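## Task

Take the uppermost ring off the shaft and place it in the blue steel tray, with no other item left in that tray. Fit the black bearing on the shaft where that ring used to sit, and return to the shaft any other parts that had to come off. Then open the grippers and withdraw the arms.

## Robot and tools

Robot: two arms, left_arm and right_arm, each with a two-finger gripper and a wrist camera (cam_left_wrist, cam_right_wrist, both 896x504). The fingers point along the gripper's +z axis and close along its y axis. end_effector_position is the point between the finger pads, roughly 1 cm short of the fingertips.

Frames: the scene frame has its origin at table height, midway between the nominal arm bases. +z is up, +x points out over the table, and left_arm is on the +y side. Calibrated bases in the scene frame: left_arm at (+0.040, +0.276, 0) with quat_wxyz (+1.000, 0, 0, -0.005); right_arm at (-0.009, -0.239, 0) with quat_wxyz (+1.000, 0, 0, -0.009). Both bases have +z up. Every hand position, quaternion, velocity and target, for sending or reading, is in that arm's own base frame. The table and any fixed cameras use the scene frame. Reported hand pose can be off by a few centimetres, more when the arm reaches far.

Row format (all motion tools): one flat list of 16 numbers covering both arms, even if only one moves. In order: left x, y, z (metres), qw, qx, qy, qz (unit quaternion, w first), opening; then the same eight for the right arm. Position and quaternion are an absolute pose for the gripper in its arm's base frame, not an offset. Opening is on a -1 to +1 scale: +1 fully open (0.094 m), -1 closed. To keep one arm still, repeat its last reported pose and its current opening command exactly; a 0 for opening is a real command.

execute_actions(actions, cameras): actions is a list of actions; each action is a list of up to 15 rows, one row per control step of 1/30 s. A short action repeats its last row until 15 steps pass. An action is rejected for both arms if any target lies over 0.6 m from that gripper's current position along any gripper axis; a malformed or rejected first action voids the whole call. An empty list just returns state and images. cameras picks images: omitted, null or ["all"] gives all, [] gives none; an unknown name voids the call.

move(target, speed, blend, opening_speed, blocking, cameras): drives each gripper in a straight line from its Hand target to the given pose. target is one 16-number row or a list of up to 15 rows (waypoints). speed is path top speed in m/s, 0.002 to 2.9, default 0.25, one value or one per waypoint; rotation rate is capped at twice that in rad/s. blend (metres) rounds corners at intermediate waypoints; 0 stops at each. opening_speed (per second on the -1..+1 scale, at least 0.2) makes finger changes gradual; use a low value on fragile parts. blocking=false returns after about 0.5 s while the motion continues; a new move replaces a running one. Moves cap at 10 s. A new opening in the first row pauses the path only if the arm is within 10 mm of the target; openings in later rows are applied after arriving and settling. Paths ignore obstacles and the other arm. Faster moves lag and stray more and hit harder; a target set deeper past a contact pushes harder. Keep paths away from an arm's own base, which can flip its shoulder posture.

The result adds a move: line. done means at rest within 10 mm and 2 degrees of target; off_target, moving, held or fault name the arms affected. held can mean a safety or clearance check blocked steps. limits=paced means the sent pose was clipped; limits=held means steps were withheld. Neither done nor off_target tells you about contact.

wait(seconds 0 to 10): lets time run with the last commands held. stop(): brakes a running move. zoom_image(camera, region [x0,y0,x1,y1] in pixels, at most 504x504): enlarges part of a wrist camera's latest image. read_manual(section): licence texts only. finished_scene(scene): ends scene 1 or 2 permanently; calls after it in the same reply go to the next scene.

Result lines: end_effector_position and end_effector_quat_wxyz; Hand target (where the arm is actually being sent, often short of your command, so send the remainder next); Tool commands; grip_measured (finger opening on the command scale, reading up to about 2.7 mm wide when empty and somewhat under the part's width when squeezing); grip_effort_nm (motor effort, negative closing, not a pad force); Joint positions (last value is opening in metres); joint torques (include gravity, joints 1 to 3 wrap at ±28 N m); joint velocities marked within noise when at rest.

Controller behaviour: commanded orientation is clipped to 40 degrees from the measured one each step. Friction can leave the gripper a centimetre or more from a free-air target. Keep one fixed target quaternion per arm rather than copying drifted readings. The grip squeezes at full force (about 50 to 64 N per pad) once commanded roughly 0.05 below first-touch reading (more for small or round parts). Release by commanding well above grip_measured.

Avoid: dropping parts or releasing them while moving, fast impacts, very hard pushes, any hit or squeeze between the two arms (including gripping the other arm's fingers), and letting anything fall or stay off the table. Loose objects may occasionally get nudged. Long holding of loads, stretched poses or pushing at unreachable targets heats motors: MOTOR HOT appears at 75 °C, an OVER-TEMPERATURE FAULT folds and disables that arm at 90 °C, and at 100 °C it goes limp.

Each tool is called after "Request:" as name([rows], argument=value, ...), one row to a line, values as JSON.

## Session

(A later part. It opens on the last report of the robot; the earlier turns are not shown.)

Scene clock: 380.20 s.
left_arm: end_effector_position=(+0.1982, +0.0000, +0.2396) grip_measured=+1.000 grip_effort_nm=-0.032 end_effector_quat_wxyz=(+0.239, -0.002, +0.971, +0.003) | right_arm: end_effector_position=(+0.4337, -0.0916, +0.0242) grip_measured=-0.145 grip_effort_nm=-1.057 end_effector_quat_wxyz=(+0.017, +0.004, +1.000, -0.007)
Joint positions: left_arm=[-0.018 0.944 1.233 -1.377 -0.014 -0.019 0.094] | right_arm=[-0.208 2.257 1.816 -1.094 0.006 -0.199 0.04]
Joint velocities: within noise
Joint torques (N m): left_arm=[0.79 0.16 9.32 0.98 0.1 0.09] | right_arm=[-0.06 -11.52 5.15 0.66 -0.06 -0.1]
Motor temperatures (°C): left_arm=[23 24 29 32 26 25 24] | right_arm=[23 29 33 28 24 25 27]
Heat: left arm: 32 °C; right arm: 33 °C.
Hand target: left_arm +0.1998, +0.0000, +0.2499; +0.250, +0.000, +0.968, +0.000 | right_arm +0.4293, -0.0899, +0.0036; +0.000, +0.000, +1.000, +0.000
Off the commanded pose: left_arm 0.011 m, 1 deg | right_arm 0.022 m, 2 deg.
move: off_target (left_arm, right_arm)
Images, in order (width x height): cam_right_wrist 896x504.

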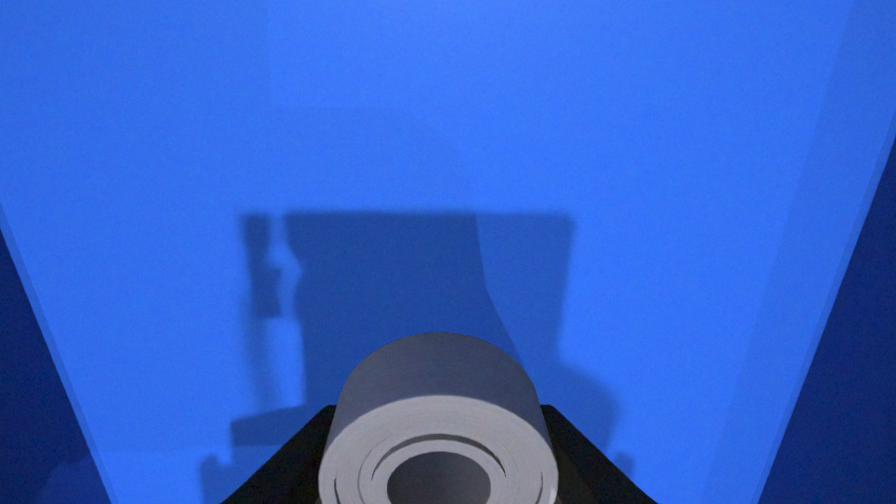

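Request:
move(target=[0.2,0.0,0.25,0.25,0,0.968,0,1,0.429,-0.09,-0.008,0,0,1,0,-0.3], cameras=["cam_right_wrist"], speed=0.04)

Scene clock: 384.60 s.
left_arm: end_effector_position=(+0.1982, +0.0000, +0.2396) grip_measured=+1.000 grip_effort_nm=-0.027 end_effector_quat_wxyz=(+0.239, -0.002, +0.971, +0.003) | right_arm: end_effector_position=(+0.4326, -0.0913, +0.0159) grip_measured=-0.145 grip_effort_nm=-1.062 end_effector_quat_wxyz=(+0.017, +0.004, +1.000, -0.006)
Joint positions: left_arm=[-0.018 0.944 1.233 -1.377 -0.014 -0.019 0.094] | right_arm=[-0.208 2.261 1.789 -1.063 0.005 -0.2 0.04]
Joint velocities: within noise
Joint torques (N m): left_arm=[0.8 0.05 9.24 0.99 0.09 0.09] | right_arm=[-0.1 -11.22 4.74 0.72 -0.09 -0.1]
Motor temperatures (°C): left_arm=[23 24 29 32 26 25 24] | right_arm=[23 30 33 28 24 25 27]
Heat: left arm: 32 °C; right arm: 33 °C.
Hand target: left_arm +0.1998, +0.0000, +0.2499; +0.250, +0.000, +0.968, +0.000 | right_arm +0.4280, -0.0898, -0.0072; +0.000, +0.000, +1.000, +0.000
Off the commanded pose: left_arm 0.011 m, 1 deg | right_arm 0.024 m, 2 deg.
move: off_target (left_arm, right_arm)
Images, in order (width x height): cam_right_wrist 896x504.

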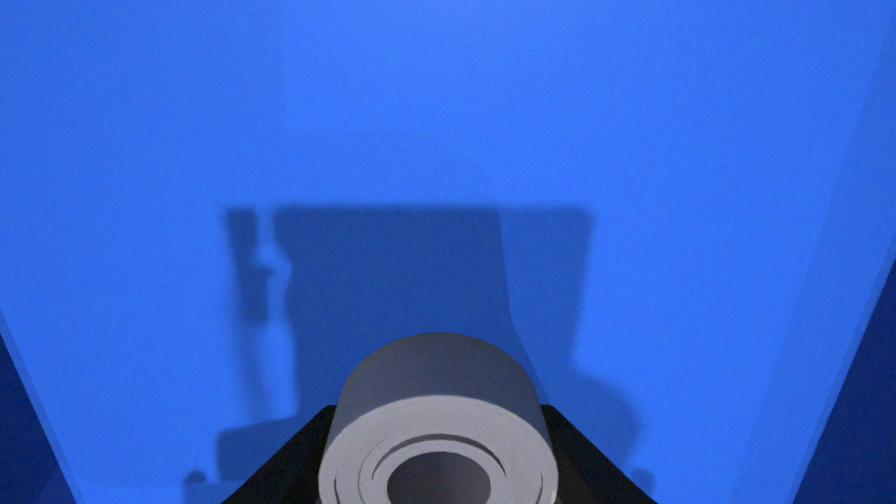

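Request:
move(target=[0.2,0.0,0.25,0.25,0,0.968,0,1,0.428,-0.09,-0.013,0,0,1,0,-0.3], cameras=["cam_right_wrist"], speed=0.03)

Scene clock: 390.47 s.
left_arm: end_effector_position=(+0.1982, +0.0000, +0.2396) grip_measured=+1.000 grip_effort_nm=-0.032 end_effector_quat_wxyz=(+0.239, -0.002, +0.971, +0.003) | right_arm: end_effector_position=(+0.4323, -0.0902, +0.0145) grip_measured=-0.145 grip_effort_nm=-1.062 end_effector_quat_wxyz=(+0.017, +0.004, +1.000, -0.003)
Joint positions: left_arm=[-0.018 0.944 1.233 -1.377 -0.014 -0.019 0.094] | right_arm=[-0.208 2.261 1.783 -1.058 0 -0.201 0.04]
Joint velocities: within noise
Joint torques (N m): left_arm=[0.75 0.16 9.43 1.03 0.11 0.07] | right_arm=[-0.14 -11.03 3.67 0.86 -0.01 -0.09]
Motor temperatures (°C): left_arm=[23 24 29 32 26 25 24] | right_arm=[23 30 33 28 24 25 27]
Heat: left arm: 32 °C; right arm: 33 °C.
Hand target: left_arm +0.1998, +0.0000, +0.2499; +0.250, +0.000, +0.968, +0.000 | right_arm +0.4266, -0.0897, -0.0120; -0.001, +0.000, +1.000, +0.000
Off the commanded pose: left_arm 0.011 m, 1 deg | right_arm 0.028 m, 2 deg.
move: off_target (left_arm, right_arm)
Images, in order (width x height): cam_right_wrist 896x504.

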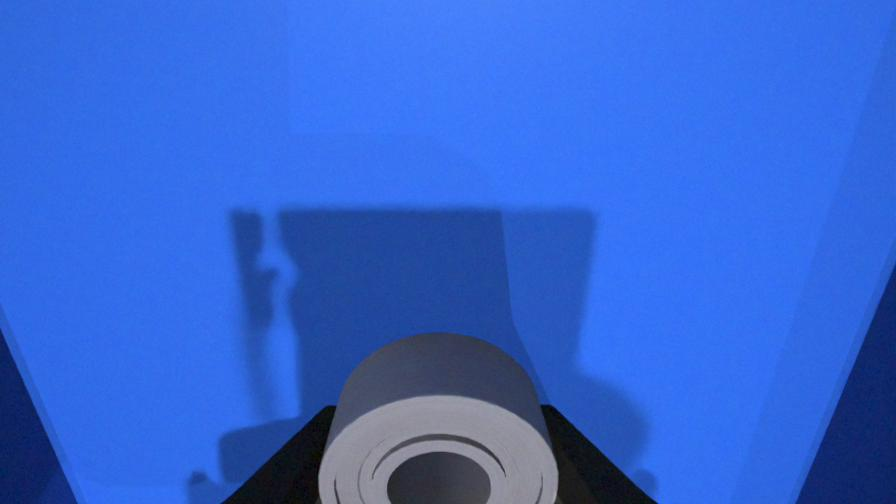

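Request:
move([
  [0.2,0.0,0.25,0.25,0,0.968,0,1,0.428,-0.09,-0.012,0,0,1,0,0.3],
  [0.2,0.0,0.25,0.25,0,0.968,0,1,0.428,-0.09,0.1,0,0,1,0,1],
], cameras=["cam_right_wrist"], speed=0.1, opening_speed=0.8)

Scene clock: 399.30 s.
left_arm: end_effector_position=(+0.1982, +0.0000, +0.2396) grip_measured=+1.000 grip_effort_nm=-0.032 end_effector_quat_wxyz=(+0.239, -0.002, +0.971, +0.003) | right_arm: end_effector_position=(+0.4252, -0.0935, +0.0896) grip_measured=+0.998 grip_effort_nm=0.076 end_effector_quat_wxyz=(-0.009, +0.006, +1.000, -0.003)
Joint positions: left_arm=[-0.018 0.944 1.233 -1.377 -0.014 -0.019 0.094] | right_arm=[-0.215 2.261 2.084 -1.411 0.01 -0.203 0.094]
Joint velocities: within noise
Joint torques (N m): left_arm=[0.61 -0.09 9.33 1.04 0.12 0.09] | right_arm=[0.54 -15.45 9.4 0.17 -0.1 -0.07]
Motor temperatures (°C): left_arm=[23 24 29 32 26 25 24] | right_arm=[23 30 33 28 24 24 27]
Heat: left arm: 32 °C; right arm: 33 °C.
Hand target: left_arm +0.1998, +0.0000, +0.2499; +0.250, +0.000, +0.968, +0.000 | right_arm +0.4278, -0.0900, +0.0999; +0.000, +0.000, +1.000, +0.000
Off the commanded pose: left_arm 0.011 m, 1 deg | right_arm 0.011 m, 1 deg.
move: off_target (left_arm, right_arm); target 2's new opening was sent with right_arm's hand 0.011 m and 1 deg from that target
Images, in order (width x height): cam_right_wrist 896x504.

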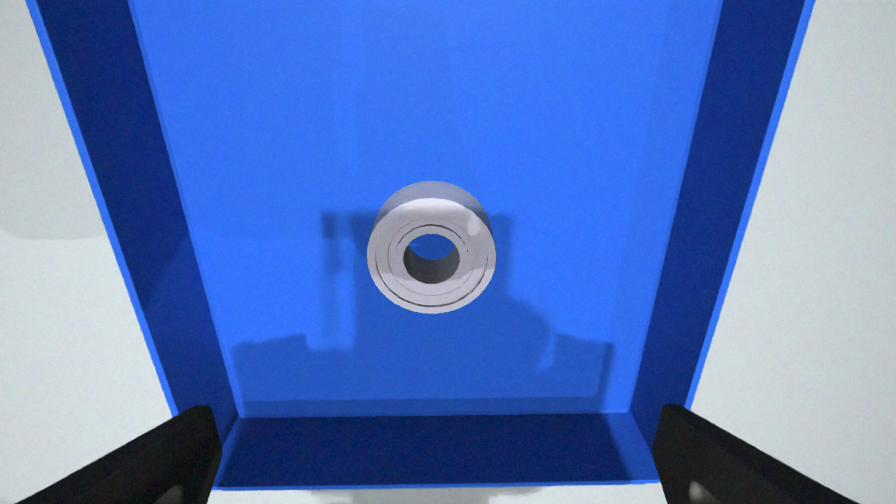

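Request:
move([
  [0.2,0.0,0.25,0.25,0,0.968,0,1,0.43,-0.03,0.13,0,0,1,0,1],
  [0.2,0.0,0.25,0.25,0,0.968,0,1,0.426,0.213,0.1,0,0,1,0,1],
], cameras=["cam_right_wrist"], speed=0.2, blend=0.03)

Scene clock: 413.17 s.
left_arm: end_effector_position=(+0.1982, +0.0000, +0.2396) grip_measured=+1.000 grip_effort_nm=-0.032 end_effector_quat_wxyz=(+0.239, -0.002, +0.971, +0.003) | right_arm: end_effector_position=(+0.4255, +0.2144, +0.1113) grip_measured=+0.998 grip_effort_nm=0.081 end_effector_quat_wxyz=(+0.022, -0.007, +1.000, +0.011)
Joint positions: left_arm=[-0.018 0.944 1.233 -1.377 -0.014 -0.019 0.094] | right_arm=[0.464 2.443 2.488 -1.566 0 0.451 0.094]
Joint velocities: within noise
Joint torques (N m): left_arm=[0.46 0.13 9.4 1.02 0.06 0.06] | right_arm=[-0.23 -12.7 9.33 0.32 0 0.15]
Motor temperatures (°C): left_arm=[23 24 29 32 26 25 24] | right_arm=[23 31 33 27 24 24 27]
Heat: left arm: 32 °C; right arm: 33 °C.
Hand target: left_arm +0.1998, +0.0000, +0.2499; +0.250, +0.000, +0.968, +0.000 | right_arm +0.4256, +0.2128, +0.0999; +0.008, +0.000, +1.000, +0.004
Off the commanded pose: left_arm 0.011 m, 1 deg | right_arm 0.011 m, 3 deg.
joint sent to its limit (right arm) — joint 4 (wrist pitch), lower limit. The joint targets still meet the commanded pose.
move: off_target (left_arm, right_arm)
Images, in order (width x height): cam_right_wrist 896x504.

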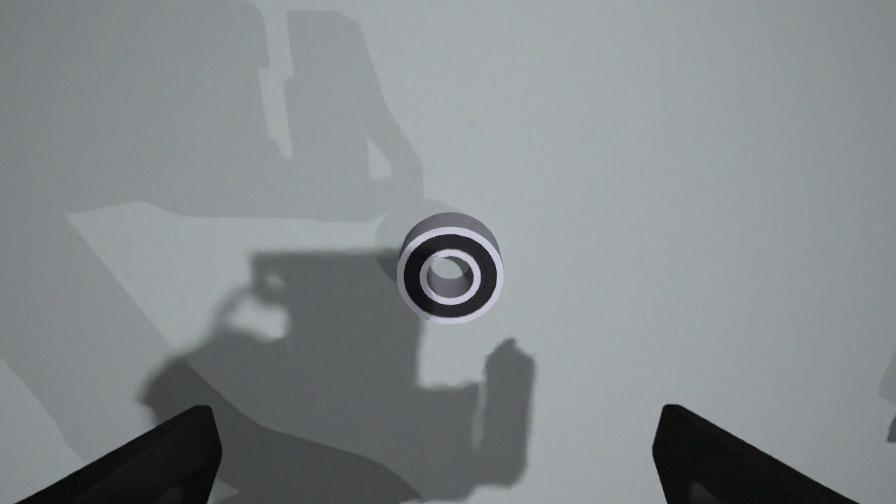

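Request:
move([
  [0.2,0.0,0.25,0.25,0,0.968,0,1,0.417,0.212,0.03,0,0,1,0,1],
  [0.2,0.0,0.25,0.25,0,0.968,0,1,0.415,0.212,-0.006,0,0,1,0,1],
], cameras=["cam_right_wrist"], speed=0.08)

Scene clock: 420.93 s.
left_arm: end_effector_position=(+0.1982, +0.0000, +0.2396) grip_measured=+1.000 grip_effort_nm=-0.022 end_effector_quat_wxyz=(+0.239, -0.002, +0.971, +0.003) | right_arm: end_effector_position=(+0.4123, +0.2087, +0.0126) grip_measured=+0.998 grip_effort_nm=0.076 end_effector_quat_wxyz=(-0.006, -0.003, +1.000, +0.000)
Joint positions: left_arm=[-0.018 0.944 1.233 -1.377 -0.014 -0.019 0.094] | right_arm=[0.464 2.404 2.024 -1.202 -0.005 0.458 0.094]
Joint velocities: within noise
Joint torques (N m): left_arm=[0.58 0.17 9.2 1.01 0.13 0.06] | right_arm=[0.58 -14.19 3.29 1.02 0.02 0.11]
Motor temperatures (°C): left_arm=[23 24 29 32 26 25 24] | right_arm=[23 32 33 27 24 24 26]
Heat: left arm: 32 °C; right arm: 33 °C.
Hand target: left_arm +0.1998, +0.0000, +0.2499; +0.250, +0.000, +0.968, +0.000 | right_arm +0.4142, +0.2116, -0.0055; -0.001, +0.000, +1.000, +0.000
Off the commanded pose: left_arm 0.011 m, 1 deg | right_arm 0.019 m, 1 deg.
move: off_target (left_arm, right_arm)
Images, in order (width x height): cam_right_wrist 896x504.

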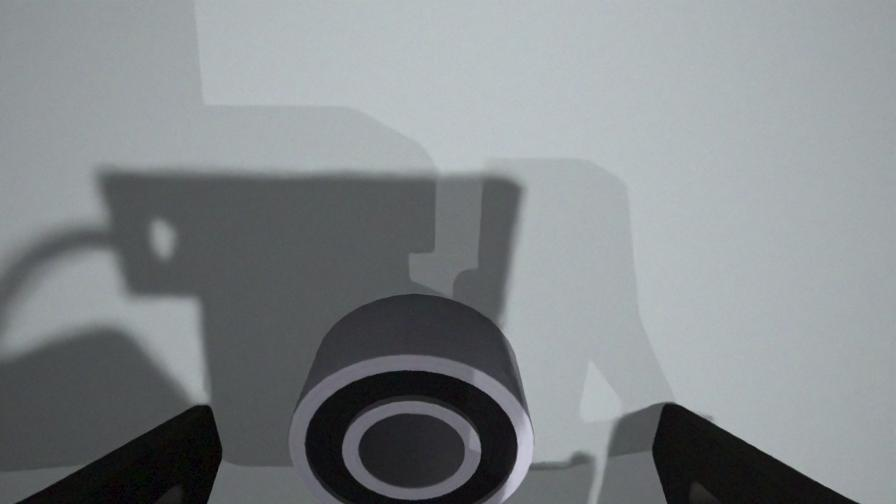

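Request:
move([
  [0.2,0.0,0.25,0.25,0,0.968,0,1,0.421,0.217,-0.003,0,0,1,0,1],
  [0.2,0.0,0.25,0.25,0,0.968,0,1,0.421,0.217,-0.003,0,0,1,0,-0.3],
], cameras=["cam_right_wrist"], speed=0.08, opening_speed=0.6)

Scene clock: 431.17 s.
left_arm: end_effector_position=(+0.1982, +0.0000, +0.2396) grip_measured=+1.000 grip_effort_nm=-0.027 end_effector_quat_wxyz=(+0.239, -0.002, +0.971, +0.003) | right_arm: end_effector_position=(+0.4155, +0.2118, +0.0141) grip_measured=-0.152 grip_effort_nm=-1.053 end_effector_quat_wxyz=(+0.002, -0.002, +1.000, +0.002)
Joint positions: left_arm=[-0.018 0.944 1.233 -1.377 -0.014 -0.019 0.094] | right_arm=[0.468 2.404 2.029 -1.192 -0.003 0.464 0.04]
Joint velocities: within noise
Joint torques (N m): left_arm=[0.61 0.05 9.36 1.05 0.11 0.11] | right_arm=[0.61 -11.73 8.99 0.62 0.02 0.1]
Motor temperatures (°C): left_arm=[23 24 29 32 26 25 24] | right_arm=[23 33 33 28 24 24 26]
Heat: left arm: 32 °C; right arm: 33 °C.
Hand target: left_arm +0.1998, +0.0000, +0.2499; +0.250, +0.000, +0.968, +0.000 | right_arm +0.4202, +0.2166, -0.0028; +0.000, +0.000, +1.000, +0.000
Off the commanded pose: left_arm 0.011 m, 1 deg | right_arm 0.019 m, 0 deg.
move: off_target (left_arm, right_arm); target 2's new opening was sent with right_arm's hand 0.020 m and 0 deg from that target
Images, in order (width x height): cam_right_wrist 896x504.

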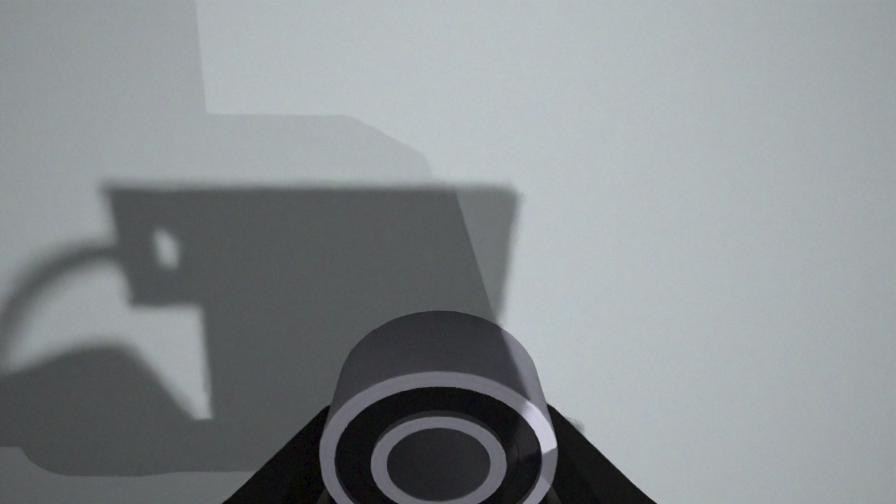

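Request:
move([
  [0.2,0.0,0.25,0.25,0,0.968,0,1,0.41,0.21,0.06,0,0,1,0,-0.3],
  [0.2,0.0,0.25,0.25,0,0.968,0,1,0.33,0.05,0.13,0,0.174,0.985,0,-0.3],
  [0.2,0.0,0.25,0.25,0,0.968,0,1,0.25,-0.17,0.172,0,0.342,0.94,0,-0.3],
  [0.2,0.0,0.25,0.25,0,0.968,0,1,0.203,-0.268,0.172,0,0.454,0.891,0,-0.3],
], cameras=["cam_right_wrist"], speed=0.15, blend=0.03)

Scene clock: 463.03 s.
left_arm: end_effector_position=(+0.1982, +0.0000, +0.2396) grip_measured=+1.000 grip_effort_nm=-0.032 end_effector_quat_wxyz=(+0.239, -0.002, +0.971, +0.003) | right_arm: end_effector_position=(+0.2001, -0.2660, +0.1718) grip_measured=-0.153 grip_effort_nm=-1.062 end_effector_quat_wxyz=(+0.005, +0.460, +0.888, -0.002)
Joint positions: left_arm=[-0.018 0.944 1.233 -1.377 -0.014 -0.019 0.094] | right_arm=[-0.929 1.807 1.746 -1.498 0 0.027 0.04]
Joint velocities: within noise
Joint torques (N m): left_arm=[0.57 -0.06 9.46 1.04 0.07 0.06] | right_arm=[0.38 -7.9 9.94 0.25 -0.01 -0.07]
Motor temperatures (°C): left_arm=[23 24 30 32 26 25 24] | right_arm=[23 33 34 27 24 24 28]
Heat: left arm: 32 °C; right arm: 34 °C.
Hand target: left_arm +0.1998, +0.0000, +0.2499; +0.250, +0.000, +0.968, +0.000 | right_arm +0.2030, -0.2680, +0.1719; +0.001, +0.454, +0.891, +0.000
Off the commanded pose: left_arm 0.011 m, 1 deg | right_arm 0.004 m, 1 deg.
move: off_target (left_arm)
Images, in order (width x height): cam_right_wrist 896x504.

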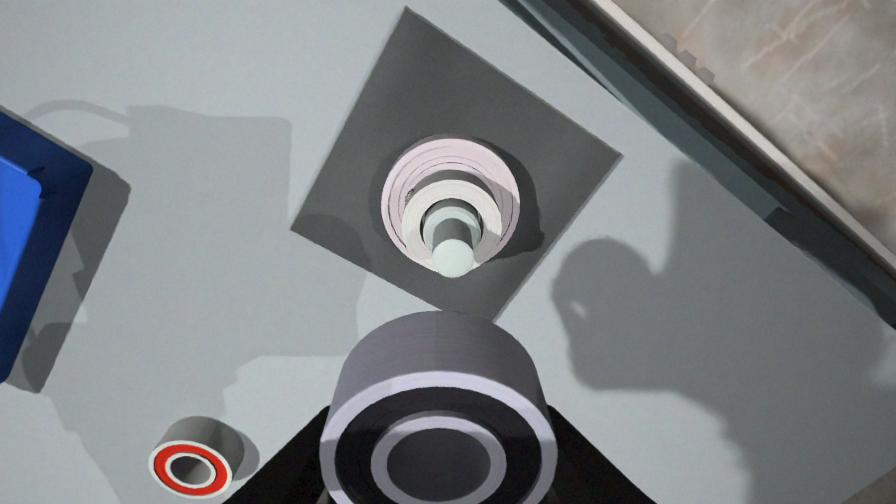

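Request:
move(target=[0.2,0.0,0.25,0.25,0,0.968,0,1,0.1988,-0.2638,0.102,0,0.454,0.891,0,-0.3], cameras=["cam_right_wrist"], speed=0.1)

Scene clock: 483.20 s.
left_arm: end_effector_position=(+0.1982, +0.0000, +0.2396) grip_measured=+1.000 grip_effort_nm=-0.032 end_effector_quat_wxyz=(+0.239, -0.002, +0.971, +0.003) | right_arm: end_effector_position=(+0.1986, -0.2640, +0.1041) grip_measured=-0.153 grip_effort_nm=-1.062 end_effector_quat_wxyz=(-0.005, +0.459, +0.889, +0.002)
Joint positions: left_arm=[-0.018 0.944 1.233 -1.377 -0.014 -0.019 0.094] | right_arm=[-0.929 1.807 1.477 -1.251 0 0.024 0.04]
Joint velocities: within noise
Joint torques (N m): left_arm=[0.53 0.06 9.25 0.99 0.15 0.11] | right_arm=[0.13 -10.77 5.18 0.54 -0.02 -0.1]
Motor temperatures (°C): left_arm=[23 24 30 32 26 25 24] | right_arm=[23 30 34 27 24 24 28]
Heat: left arm: 32 °C; right arm: 34 °C.
Hand target: left_arm +0.1998, +0.0000, +0.2499; +0.250, +0.000, +0.968, +0.000 | right_arm +0.1988, -0.2638, +0.1020; +0.000, +0.454, +0.891, +0.000
Off the commanded pose: left_arm 0.011 m, 1 deg | right_arm 0.002 m, 1 deg.
move: off_target (left_arm)
Images, in order (width x height): cam_right_wrist 896x504.

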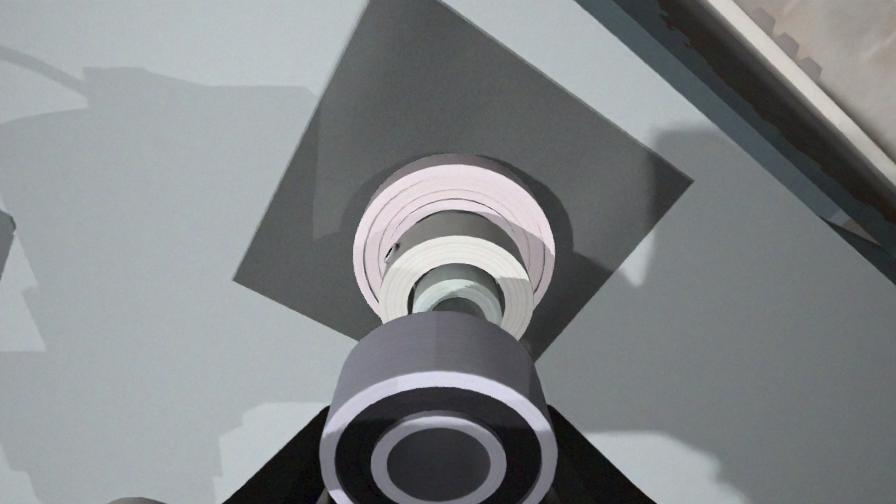

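Request:
move(target=[0.2,0.0,0.25,0.25,0,0.968,0,1,0.1955,-0.269,0.106,0,0.454,0.891,0,-0.3], cameras=["cam_right_wrist"], speed=0.1)

Scene clock: 538.13 s.
left_arm: end_effector_position=(+0.1982, +0.0000, +0.2396) grip_measured=+1.000 grip_effort_nm=-0.032 end_effector_quat_wxyz=(+0.239, -0.002, +0.971, +0.003) | right_arm: end_effector_position=(+0.1956, -0.2664, +0.1041) grip_measured=-0.153 grip_effort_nm=-1.062 end_effector_quat_wxyz=(-0.004, +0.456, +0.890, +0.002)
Joint positions: left_arm=[-0.018 0.944 1.233 -1.377 -0.014 -0.019 0.094] | right_arm=[-0.94 1.807 1.477 -1.25 0 0.008 0.04]
Joint velocities: within noise
Joint torques (N m): left_arm=[0.66 -0.03 9.29 1 0.12 0.11] | right_arm=[-0.54 -10.18 7.38 0.39 -0.01 -0.11]
Motor temperatures (°C): left_arm=[23 24 30 33 26 25 24] | right_arm=[23 32 32 27 24 24 29]
Heat: left arm: 33 °C; right arm: 32 °C.
Hand target: left_arm +0.1998, +0.0000, +0.2499; +0.250, +0.000, +0.968, +0.000 | right_arm +0.1955, -0.2690, +0.1059; +0.000, +0.454, +0.891, +0.000
Off the commanded pose: left_arm 0.011 m, 1 deg | right_arm 0.003 m, 1 deg.
move: off_target (left_arm)
Images, in order (width x height): cam_right_wrist 896x504.

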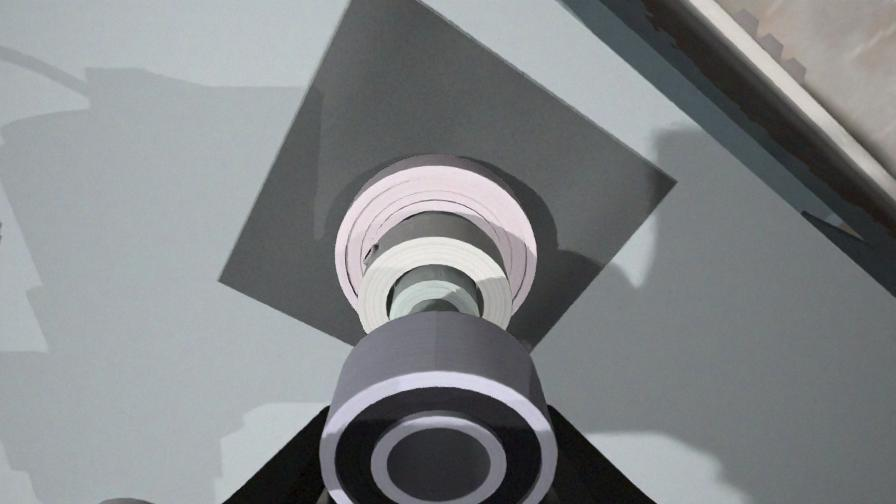

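Request:
move(target=[0.2,0.0,0.25,0.25,0,0.968,0,1,0.1995,-0.2705,0.104,0,0.454,0.891,0,-0.3], cameras=["cam_right_wrist"], speed=0.1)

Scene clock: 550.87 s.
left_arm: end_effector_position=(+0.1982, +0.0000, +0.2396) grip_measured=+1.000 grip_effort_nm=-0.032 end_effector_quat_wxyz=(+0.239, -0.002, +0.971, +0.003) | right_arm: end_effector_position=(+0.1956, -0.2664, +0.1041) grip_measured=-0.153 grip_effort_nm=-1.062 end_effector_quat_wxyz=(-0.004, +0.456, +0.890, +0.002)
Joint positions: left_arm=[-0.018 0.944 1.233 -1.377 -0.014 -0.019 0.094] | right_arm=[-0.94 1.807 1.477 -1.25 0 0.006 0.04]
Joint velocities: within noise
Joint torques (N m): left_arm=[0.7 0.01 9.4 1.08 0.14 0.06] | right_arm=[0.2 -9.06 8.27 0.43 -0.01 -0.04]
Motor temperatures (°C): left_arm=[23 24 30 33 26 25 24] | right_arm=[23 31 33 27 24 24 29]
Heat: left arm: 33 °C; right arm: 33 °C.
Hand target: left_arm +0.1998, +0.0000, +0.2499; +0.250, +0.000, +0.968, +0.000 | right_arm +0.1994, -0.2704, +0.1040; +0.000, +0.454, +0.891, +0.000
Off the commanded pose: left_arm 0.011 m, 1 deg | right_arm 0.006 m, 1 deg.
move: off_target (left_arm)
Images, in order (width x height): cam_right_wrist 896x504.

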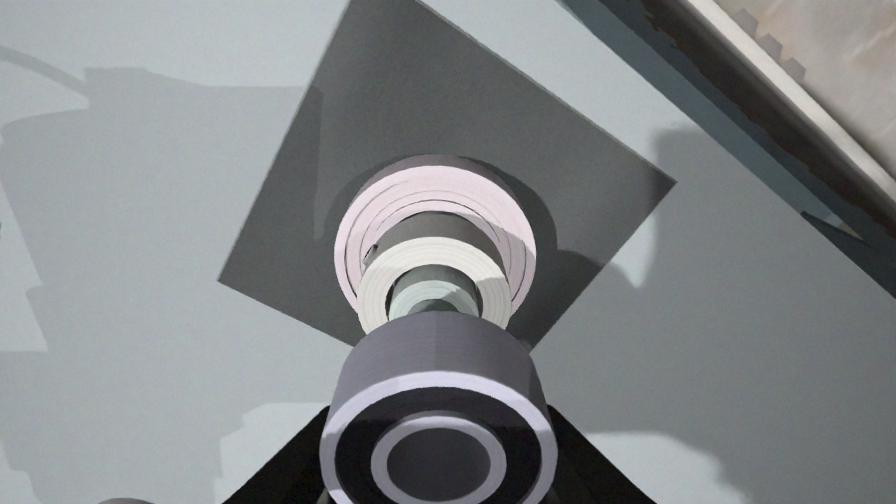

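Request:
move([
  [0.2,0.0,0.25,0.25,0,0.968,0,1,0.202,-0.267,0.135,0,0.454,0.891,0,-0.3],
  [0.2,0.0,0.25,0.25,0,0.968,0,1,0.1985,-0.2675,0.107,0,0.454,0.891,0,-0.3],
], cameras=["cam_right_wrist"], speed=0.1)

Scene clock: 560.40 s.
left_arm: end_effector_position=(+0.1982, +0.0000, +0.2396) grip_measured=+1.000 grip_effort_nm=-0.037 end_effector_quat_wxyz=(+0.239, -0.002, +0.971, +0.003) | right_arm: end_effector_position=(+0.1989, -0.2664, +0.1113) grip_measured=-0.153 grip_effort_nm=-1.062 end_effector_quat_wxyz=(-0.002, +0.453, +0.892, +0.001)
Joint positions: left_arm=[-0.018 0.944 1.233 -1.377 -0.014 -0.019 0.094] | right_arm=[-0.932 1.807 1.506 -1.273 0 0.007 0.04]
Joint velocities: within noise
Joint torques (N m): left_arm=[0.65 -0.01 9.32 1.02 0.11 0.03] | right_arm=[-0.28 -10.06 5.35 0.56 -0.01 0.01]
Motor temperatures (°C): left_arm=[23 24 30 33 26 25 24] | right_arm=[23 31 33 27 24 24 29]
Heat: left arm: 33 °C; right arm: 33 °C.
Hand target: left_arm +0.1998, +0.0000, +0.2499; +0.250, +0.000, +0.968, +0.000 | right_arm +0.1984, -0.2674, +0.1070; +0.000, +0.454, +0.891, +0.000
Off the commanded pose: left_arm 0.011 m, 1 deg | right_arm 0.004 m, 0 deg.
move: off_target (left_arm)
Images, in order (width x height): cam_right_wrist 896x504.

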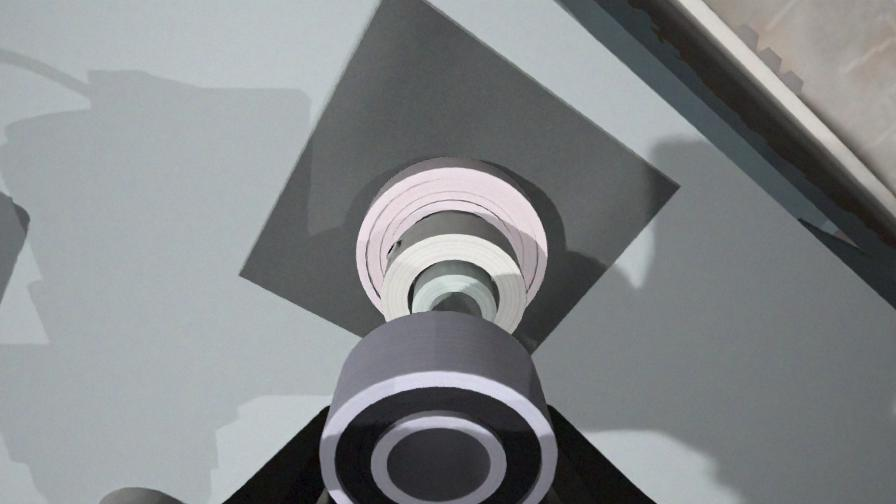

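Request:
move([
  [0.2,0.0,0.25,0.25,0,0.968,0,1,0.2005,-0.268,0.135,0,0.454,0.891,0,-0.3],
  [0.2,0.0,0.25,0.25,0,0.968,0,1,0.1969,-0.2682,0.107,0,0.454,0.891,0,-0.3],
], cameras=["cam_right_wrist"], speed=0.1)

Request:
zoom_image(camera="cam_right_wrist", region=[300, 140, 580, 420])

Scene clock: 582.00 s.
left_arm: end_effector_position=(+0.1982, +0.0000, +0.2396) grip_measured=+1.000 grip_effort_nm=-0.027 end_effector_quat_wxyz=(+0.239, -0.002, +0.971, +0.003) | right_arm: end_effector_position=(+0.1979, -0.2667, +0.1109) grip_measured=-0.153 grip_effort_nm=-1.062 end_effector_quat_wxyz=(-0.002, +0.454, +0.891, +0.001)
Joint positions: left_arm=[-0.018 0.944 1.233 -1.377 -0.014 -0.019 0.094] | right_arm=[-0.936 1.807 1.504 -1.272 0 0.007 0.04]
Joint velocities: within noise
Joint torques (N m): left_arm=[0.58 0.29 9.37 1.01 0.11 0.1] | right_arm=[-0.46 -10.14 5.35 0.58 -0.01 -0.05]
Motor temperatures (°C): left_arm=[23 24 30 33 26 25 24] | right_arm=[23 31 32 27 24 24 29]
Heat: left arm: 33 °C; right arm: 32 °C.
Hand target: left_arm +0.1998, +0.0000, +0.2499; +0.250, +0.000, +0.968, +0.000 | right_arm +0.1969, -0.2681, +0.1070; +0.000, +0.454, +0.891, +0.000
Off the commanded pose: left_arm 0.011 m, 1 deg | right_arm 0.004 m, 0 deg.
move: off_target (left_arm)
Images, in order (width x height): cam_right_wrist 896x504.

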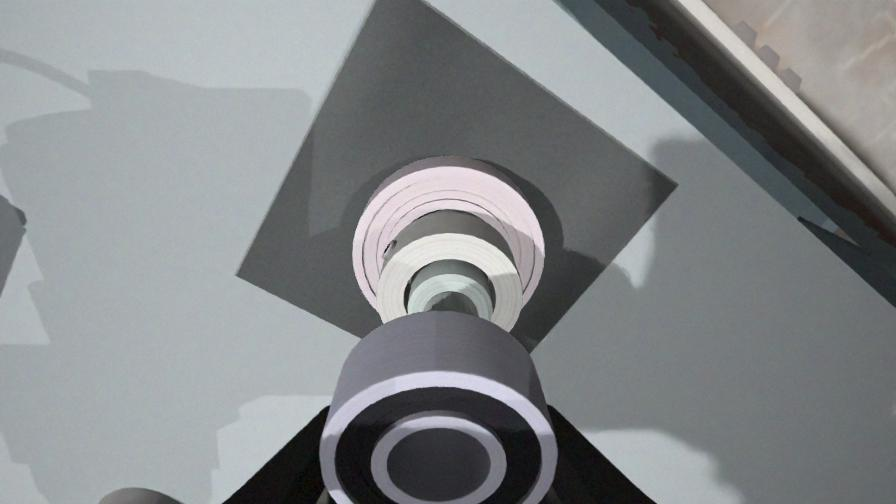

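Scaled by 1.800 from the camera's 896x504 image, which has a finer 1280x720 frame.

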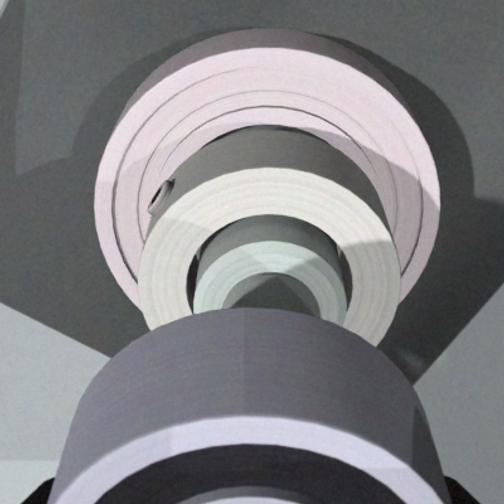

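Request:
move([
  [0.2,0.0,0.25,0.25,0,0.968,0,1,0.198,-0.27,0.135,0,0.454,0.891,0,-0.3],
  [0.2,0.0,0.25,0.25,0,0.968,0,1,0.1947,-0.2698,0.107,0,0.454,0.891,0,-0.3],
], cameras=["cam_right_wrist"], speed=0.1)

Request:
zoom_image(camera="cam_right_wrist", region=[300, 140, 580, 420])

Scene clock: 598.17 s.
left_arm: end_effector_position=(+0.1982, +0.0000, +0.2396) grip_measured=+1.000 grip_effort_nm=-0.032 end_effector_quat_wxyz=(+0.239, -0.002, +0.971, +0.003) | right_arm: end_effector_position=(+0.1956, -0.2683, +0.1108) grip_measured=-0.153 grip_effort_nm=-1.062 end_effector_quat_wxyz=(-0.002, +0.456, +0.890, +0.001)
Joint positions: left_arm=[-0.018 0.944 1.233 -1.377 -0.014 -0.019 0.094] | right_arm=[-0.944 1.807 1.504 -1.272 0 0.004 0.04]
Joint velocities: within noise
Joint torques (N m): left_arm=[0.61 0.17 9.21 1.01 0.08 0.06] | right_arm=[-0.49 -10.17 5.33 0.6 0 -0.09]
Motor temperatures (°C): left_arm=[23 24 30 33 26 25 24] | right_arm=[23 31 33 27 24 24 29]
Heat: left arm: 33 °C; right arm: 33 °C.
Hand target: left_arm +0.1998, +0.0000, +0.2499; +0.250, +0.000, +0.968, +0.000 | right_arm +0.1946, -0.2697, +0.1070; +0.000, +0.454, +0.891, +0.000
Off the commanded pose: left_arm 0.011 m, 1 deg | right_arm 0.004 m, 0 deg.
move: off_target (left_arm)
Images, in order (width x height): cam_right_wrist 896x504.

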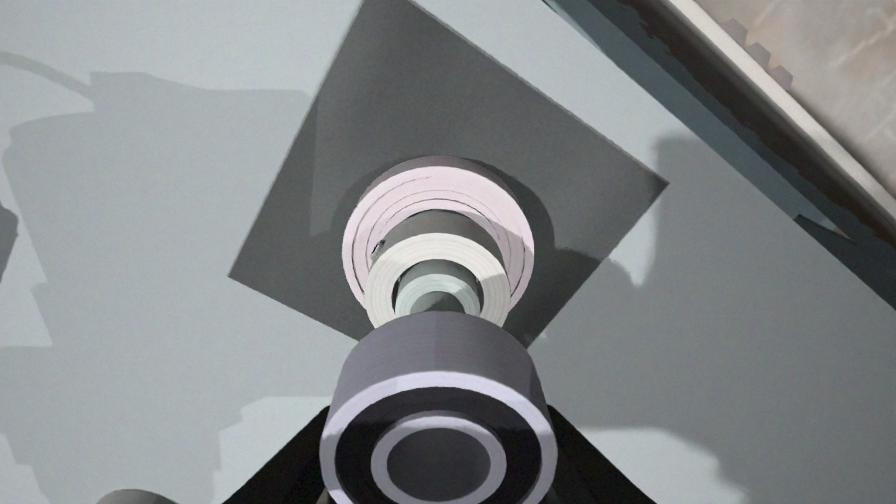

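Scaled by 1.800 from the camera's 896x504 image, which has a finer 1280x720 frame.

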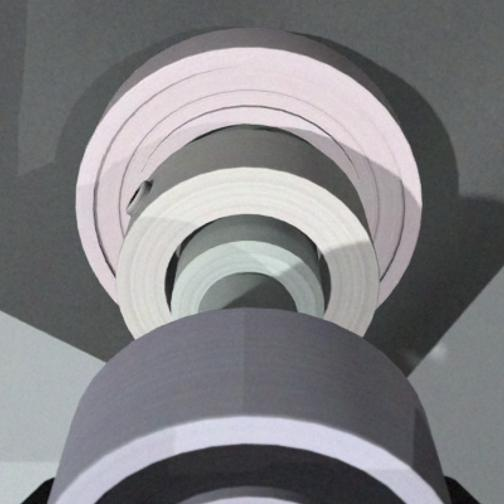

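Request:
move([
  [0.2,0.0,0.25,0.25,0,0.968,0,1,0.199,-0.2695,0.135,0,0.454,0.891,0,-0.3],
  [0.2,0.0,0.25,0.25,0,0.968,0,1,0.1955,-0.2692,0.107,0,0.454,0.891,0,-0.3],
  [0.2,0.0,0.25,0.25,0,0.968,0,1,0.1955,-0.269,0.09,0,0.454,0.891,0,-0.3],
], cameras=["cam_right_wrist"], speed=[0.1,0.1,0.03])

Request:
zoom_image(camera="cam_right_wrist", region=[300, 140, 580, 420])

Scene clock: 633.43 s.
left_arm: end_effector_position=(+0.1982, +0.0000, +0.2396) grip_measured=+1.000 grip_effort_nm=-0.022 end_effector_quat_wxyz=(+0.239, -0.002, +0.971, +0.003) | right_arm: end_effector_position=(+0.1961, -0.2690, +0.0964) grip_measured=-0.153 grip_effort_nm=-1.057 end_effector_quat_wxyz=(+0.002, +0.456, +0.890, -0.001)
Joint positions: left_arm=[-0.018 0.944 1.233 -1.377 -0.014 -0.019 0.094] | right_arm=[-0.944 1.807 1.446 -1.206 0 0.003 0.04]
Joint velocities: within noise
Joint torques (N m): left_arm=[0.5 0.13 9.32 1.05 0.15 0.09] | right_arm=[-0.12 -9.63 5.15 0.59 -0.02 -0.08]
Motor temperatures (°C): left_arm=[23 23 30 33 26 25 24] | right_arm=[23 32 33 27 24 24 29]
Heat: left arm: 33 °C; right arm: 33 °C.
Hand target: left_arm +0.1998, +0.0000, +0.2499; +0.250, +0.000, +0.968, +0.000 | right_arm +0.1954, -0.2689, +0.0900; +0.000, +0.454, +0.891, +0.000
Off the commanded pose: left_arm 0.011 m, 1 deg | right_arm 0.006 m, 0 deg.
move: off_target (left_arm)
Images, in order (width x height): cam_right_wrist 896x504.

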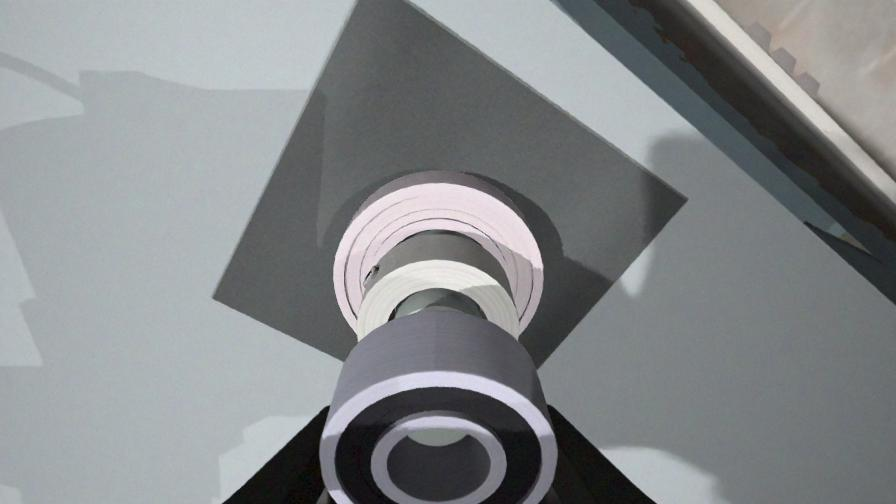

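Scaled by 1.800 from the camera's 896x504 image, which has a finer 1280x720 frame.

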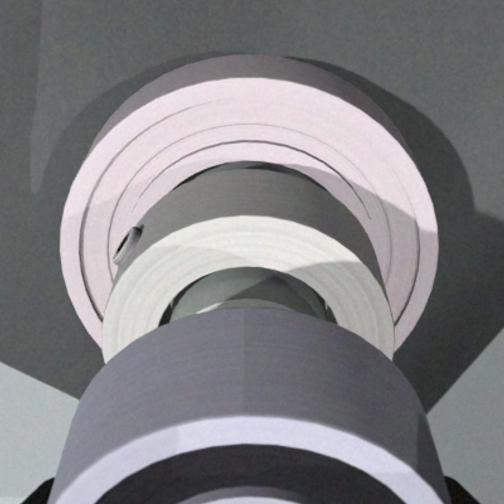

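Request:
zoom_image(camera="cam_right_wrist", region=[360, 390, 520, 504])

Scaled by 3.150 from the camera's 896x504 image, which has a finer 1280x720 frame.

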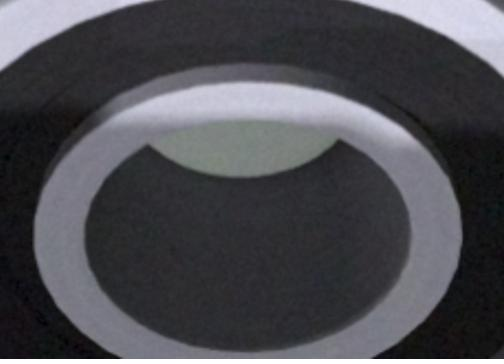

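Request:
move(target=[0.2,0.0,0.25,0.25,0,0.968,0,1,0.1955,-0.2687,0.08,0,0.454,0.891,0,-0.3], cameras=["cam_right_wrist"], speed=0.03)

Request:
zoom_image(camera="cam_right_wrist", region=[360, 390, 520, 504])

Scene clock: 655.60 s.
left_arm: end_effector_position=(+0.1982, +0.0000, +0.2396) grip_measured=+1.000 grip_effort_nm=-0.022 end_effector_quat_wxyz=(+0.239, -0.002, +0.971, +0.002) | right_arm: end_effector_position=(+0.1962, -0.2691, +0.0881) grip_measured=-0.153 grip_effort_nm=-1.062 end_effector_quat_wxyz=(+0.004, +0.456, +0.890, -0.002)
Joint positions: left_arm=[-0.018 0.944 1.233 -1.377 -0.014 -0.019 0.094] | right_arm=[-0.944 1.807 1.413 -1.168 0 0.003 0.04]
Joint velocities: within noise
Joint torques (N m): left_arm=[0.46 0.21 9.32 1.02 0.11 0.13] | right_arm=[-0.06 -9.2 5.11 0.56 0 -0.07]
Motor temperatures (°C): left_arm=[23 23 30 33 26 25 24] | right_arm=[23 31 33 27 24 24 29]
Heat: left arm: 33 °C; right arm: 33 °C.
Hand target: left_arm +0.1998, -0.0001, +0.2499; +0.250, +0.000, +0.968, +0.000 | right_arm +0.1954, -0.2686, +0.0801; +0.000, +0.454, +0.891, +0.000
Off the commanded pose: left_arm 0.011 m, 1 deg | right_arm 0.008 m, 1 deg.
move: off_target (left_arm)
Images, in order (width x height): cam_right_wrist 896x504.

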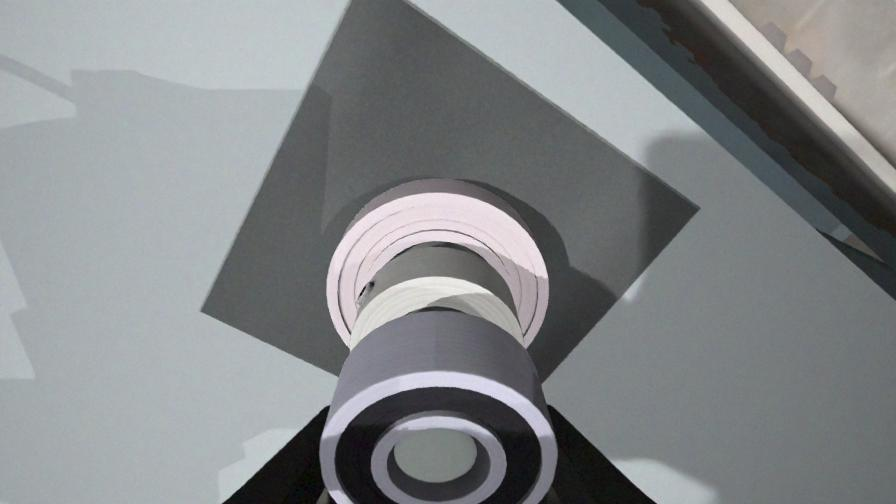

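Scaled by 3.150 from the camera's 896x504 image, which has a finer 1280x720 frame.

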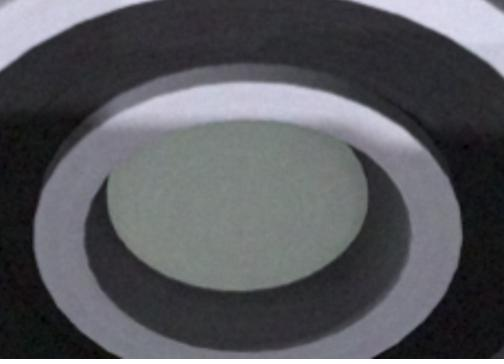

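Request:
move(target=[0.2,0.0,0.25,0.25,0,0.968,0,1,0.1955,-0.2684,0.07,0,0.454,0.891,0,-0.3], cameras=["cam_right_wrist"], speed=0.03)

Request:
zoom_image(camera="cam_right_wrist", region=[300, 254, 580, 504])

Scene clock: 662.23 s.
left_arm: end_effector_position=(+0.1982, +0.0000, +0.2396) grip_measured=+1.000 grip_effort_nm=-0.032 end_effector_quat_wxyz=(+0.239, -0.002, +0.971, +0.002) | right_arm: end_effector_position=(+0.1955, -0.2682, +0.0806) grip_measured=-0.153 grip_effort_nm=-1.062 end_effector_quat_wxyz=(+0.004, +0.456, +0.890, -0.002)
Joint positions: left_arm=[-0.018 0.944 1.233 -1.377 -0.014 -0.019 0.094] | right_arm=[-0.944 1.807 1.383 -1.137 0 0.003 0.04]
Joint velocities: within noise
Joint torques (N m): left_arm=[0.87 0.01 9.17 1.06 0.16 0.08] | right_arm=[-0.09 -8.69 4.88 0.69 -0.02 -0.07]
Motor temperatures (°C): left_arm=[23 23 30 33 26 25 24] | right_arm=[23 31 33 27 24 24 29]
Heat: left arm: 33 °C; right arm: 33 °C.
Hand target: left_arm +0.1998, -0.0001, +0.2499; +0.250, +0.000, +0.968, +0.000 | right_arm +0.1953, -0.2681, +0.0702; +0.000, +0.454, +0.891, +0.000
Off the commanded pose: left_arm 0.011 m, 1 deg | right_arm 0.011 m, 1 deg.
move: off_target (left_arm, right_arm)
Images, in order (width x height): cam_right_wrist 896x504.

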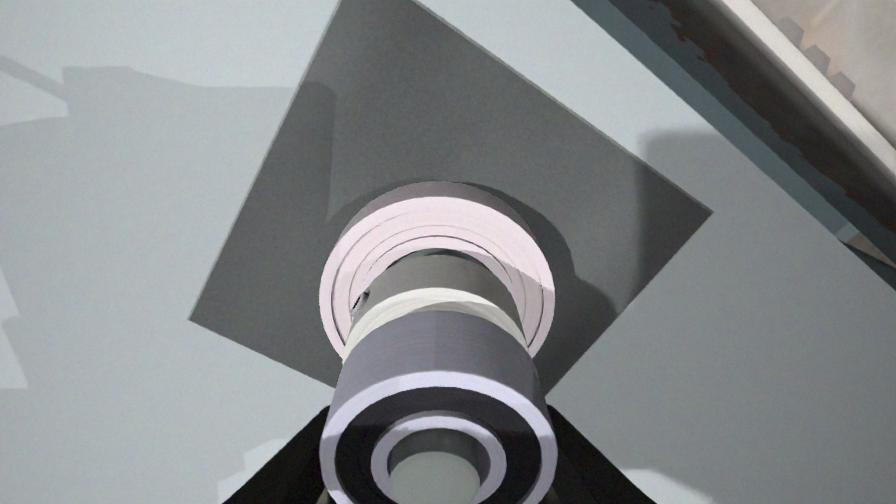

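Scaled by 1.800 from the camera's 896x504 image, which has a finer 1280x720 frame.

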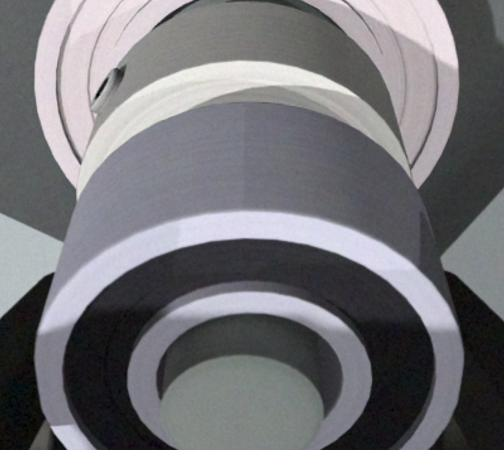

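Request:
move(target=[0.2,0.0,0.25,0.25,0,0.968,0,1,0.1955,-0.2682,0.062,0,0.454,0.891,0,-0.3], cameras=["cam_right_wrist"], speed=0.03)

Scene clock: 669.17 s.
left_arm: end_effector_position=(+0.1982, +0.0000, +0.2396) grip_measured=+1.000 grip_effort_nm=-0.027 end_effector_quat_wxyz=(+0.239, -0.002, +0.971, +0.002) | right_arm: end_effector_position=(+0.1955, -0.2681, +0.0792) grip_measured=-0.153 grip_effort_nm=-1.062 end_effector_quat_wxyz=(+0.004, +0.456, +0.890, -0.002)
Joint positions: left_arm=[-0.018 0.944 1.233 -1.377 -0.014 -0.019 0.094] | right_arm=[-0.944 1.807 1.377 -1.131 0 0.003 0.04]
Joint velocities: within noise
Joint torques (N m): left_arm=[0.69 0.25 9.16 1.06 0.12 0.1] | right_arm=[-0.02 -8.24 3.18 0.93 -0.01 -0.04]
Motor temperatures (°C): left_arm=[23 23 30 33 26 25 24] | right_arm=[23 31 32 27 24 24 29]
Heat: left arm: 33 °C; right arm: 32 °C.
Hand target: left_arm +0.1998, -0.0001, +0.2499; +0.250, +0.000, +0.968, +0.000 | right_arm +0.1950, -0.2676, +0.0626; -0.001, +0.454, +0.891, +0.000
Off the commanded pose: left_arm 0.011 m, 1 deg | right_arm 0.017 m, 1 deg.
move: off_target (left_arm, right_arm)
Images, in order (width x height): cam_right_wrist 896x504.

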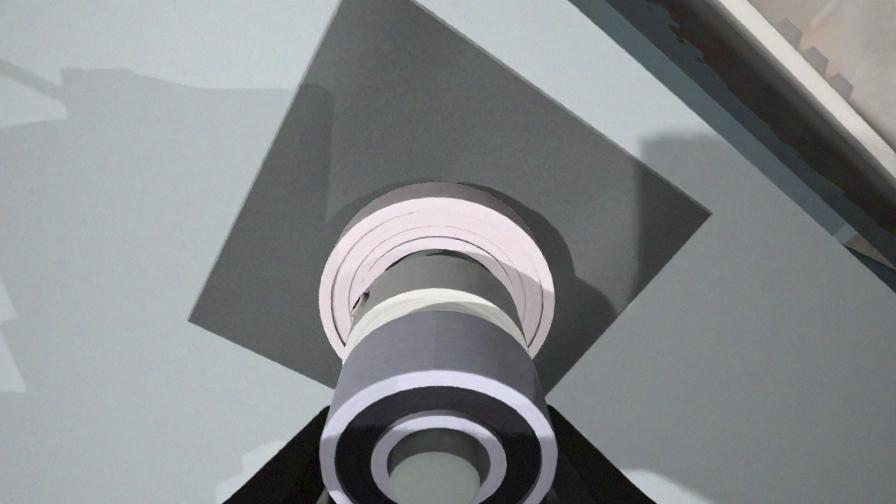

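Request:
move([
  [0.2,0.0,0.25,0.25,0,0.968,0,1,0.1955,-0.2682,0.068,0,0.454,0.891,0,0.4],
  [0.2,0.0,0.25,0.25,0,0.968,0,1,0.1955,-0.2682,0.165,0,0.454,0.891,0,1],
], cameras=["cam_right_wrist"], speed=0.1, opening_speed=0.8)

Request:
zoom_image(camera="cam_right_wrist", region=[340, 110, 560, 330])

Scene clock: 679.30 s.
left_arm: end_effector_position=(+0.1982, +0.0000, +0.2396) grip_measured=+1.000 grip_effort_nm=-0.032 end_effector_quat_wxyz=(+0.239, -0.002, +0.971, +0.002) | right_arm: end_effector_position=(+0.1949, -0.2672, +0.1596) grip_measured=+0.998 grip_effort_nm=0.081 end_effector_quat_wxyz=(-0.002, +0.456, +0.890, +0.001)
Joint positions: left_arm=[-0.018 0.944 1.233 -1.377 -0.014 -0.019 0.094] | right_arm=[-0.944 1.807 1.697 -1.465 0 0.003 0.094]
Joint velocities: within noise
Joint torques (N m): left_arm=[0.55 0.23 9.31 1 0.11 0.08] | right_arm=[0.03 -9.72 9.29 0.2 0.01 -0.05]
Motor temperatures (°C): left_arm=[23 23 30 33 26 25 24] | right_arm=[23 31 32 27 24 24 29]
Heat: left arm: 33 °C; right arm: 32 °C.
Hand target: left_arm +0.1998, -0.0001, +0.2499; +0.250, +0.000, +0.968, +0.000 | right_arm +0.1954, -0.2682, +0.1649; +0.000, +0.454, +0.891, +0.000
Off the commanded pose: left_arm 0.011 m, 1 deg | right_arm 0.006 m, 0 deg.
move: off_target (left_arm)
Images, in order (width x height): cam_right_wrist 896x504.

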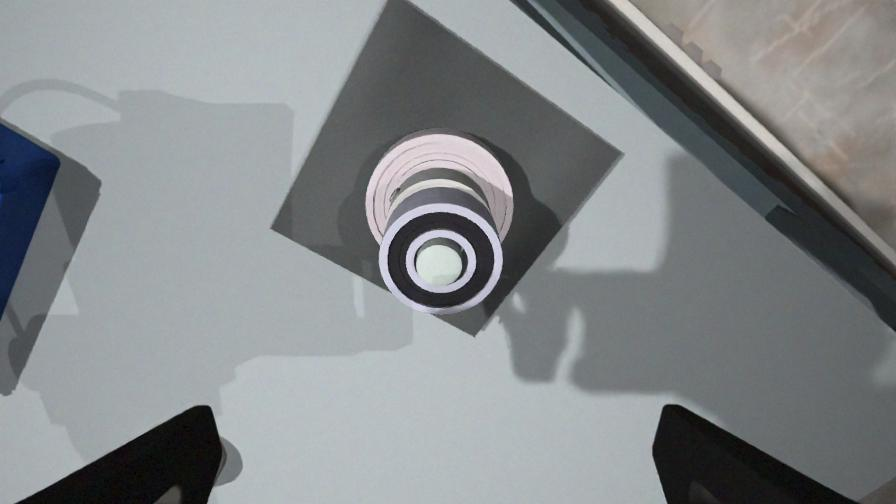

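Scaled by 2.291 from the camera's 896x504 image, which has a finer 1280x720 frame.

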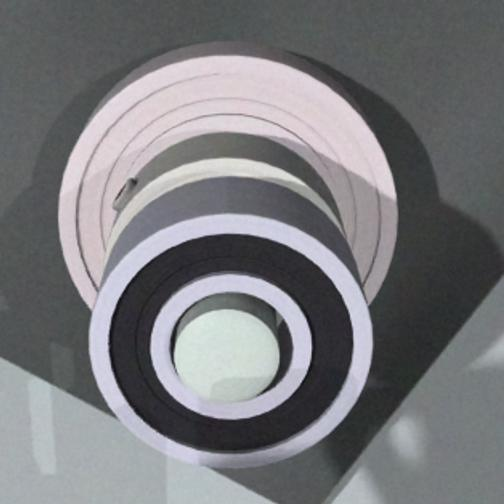

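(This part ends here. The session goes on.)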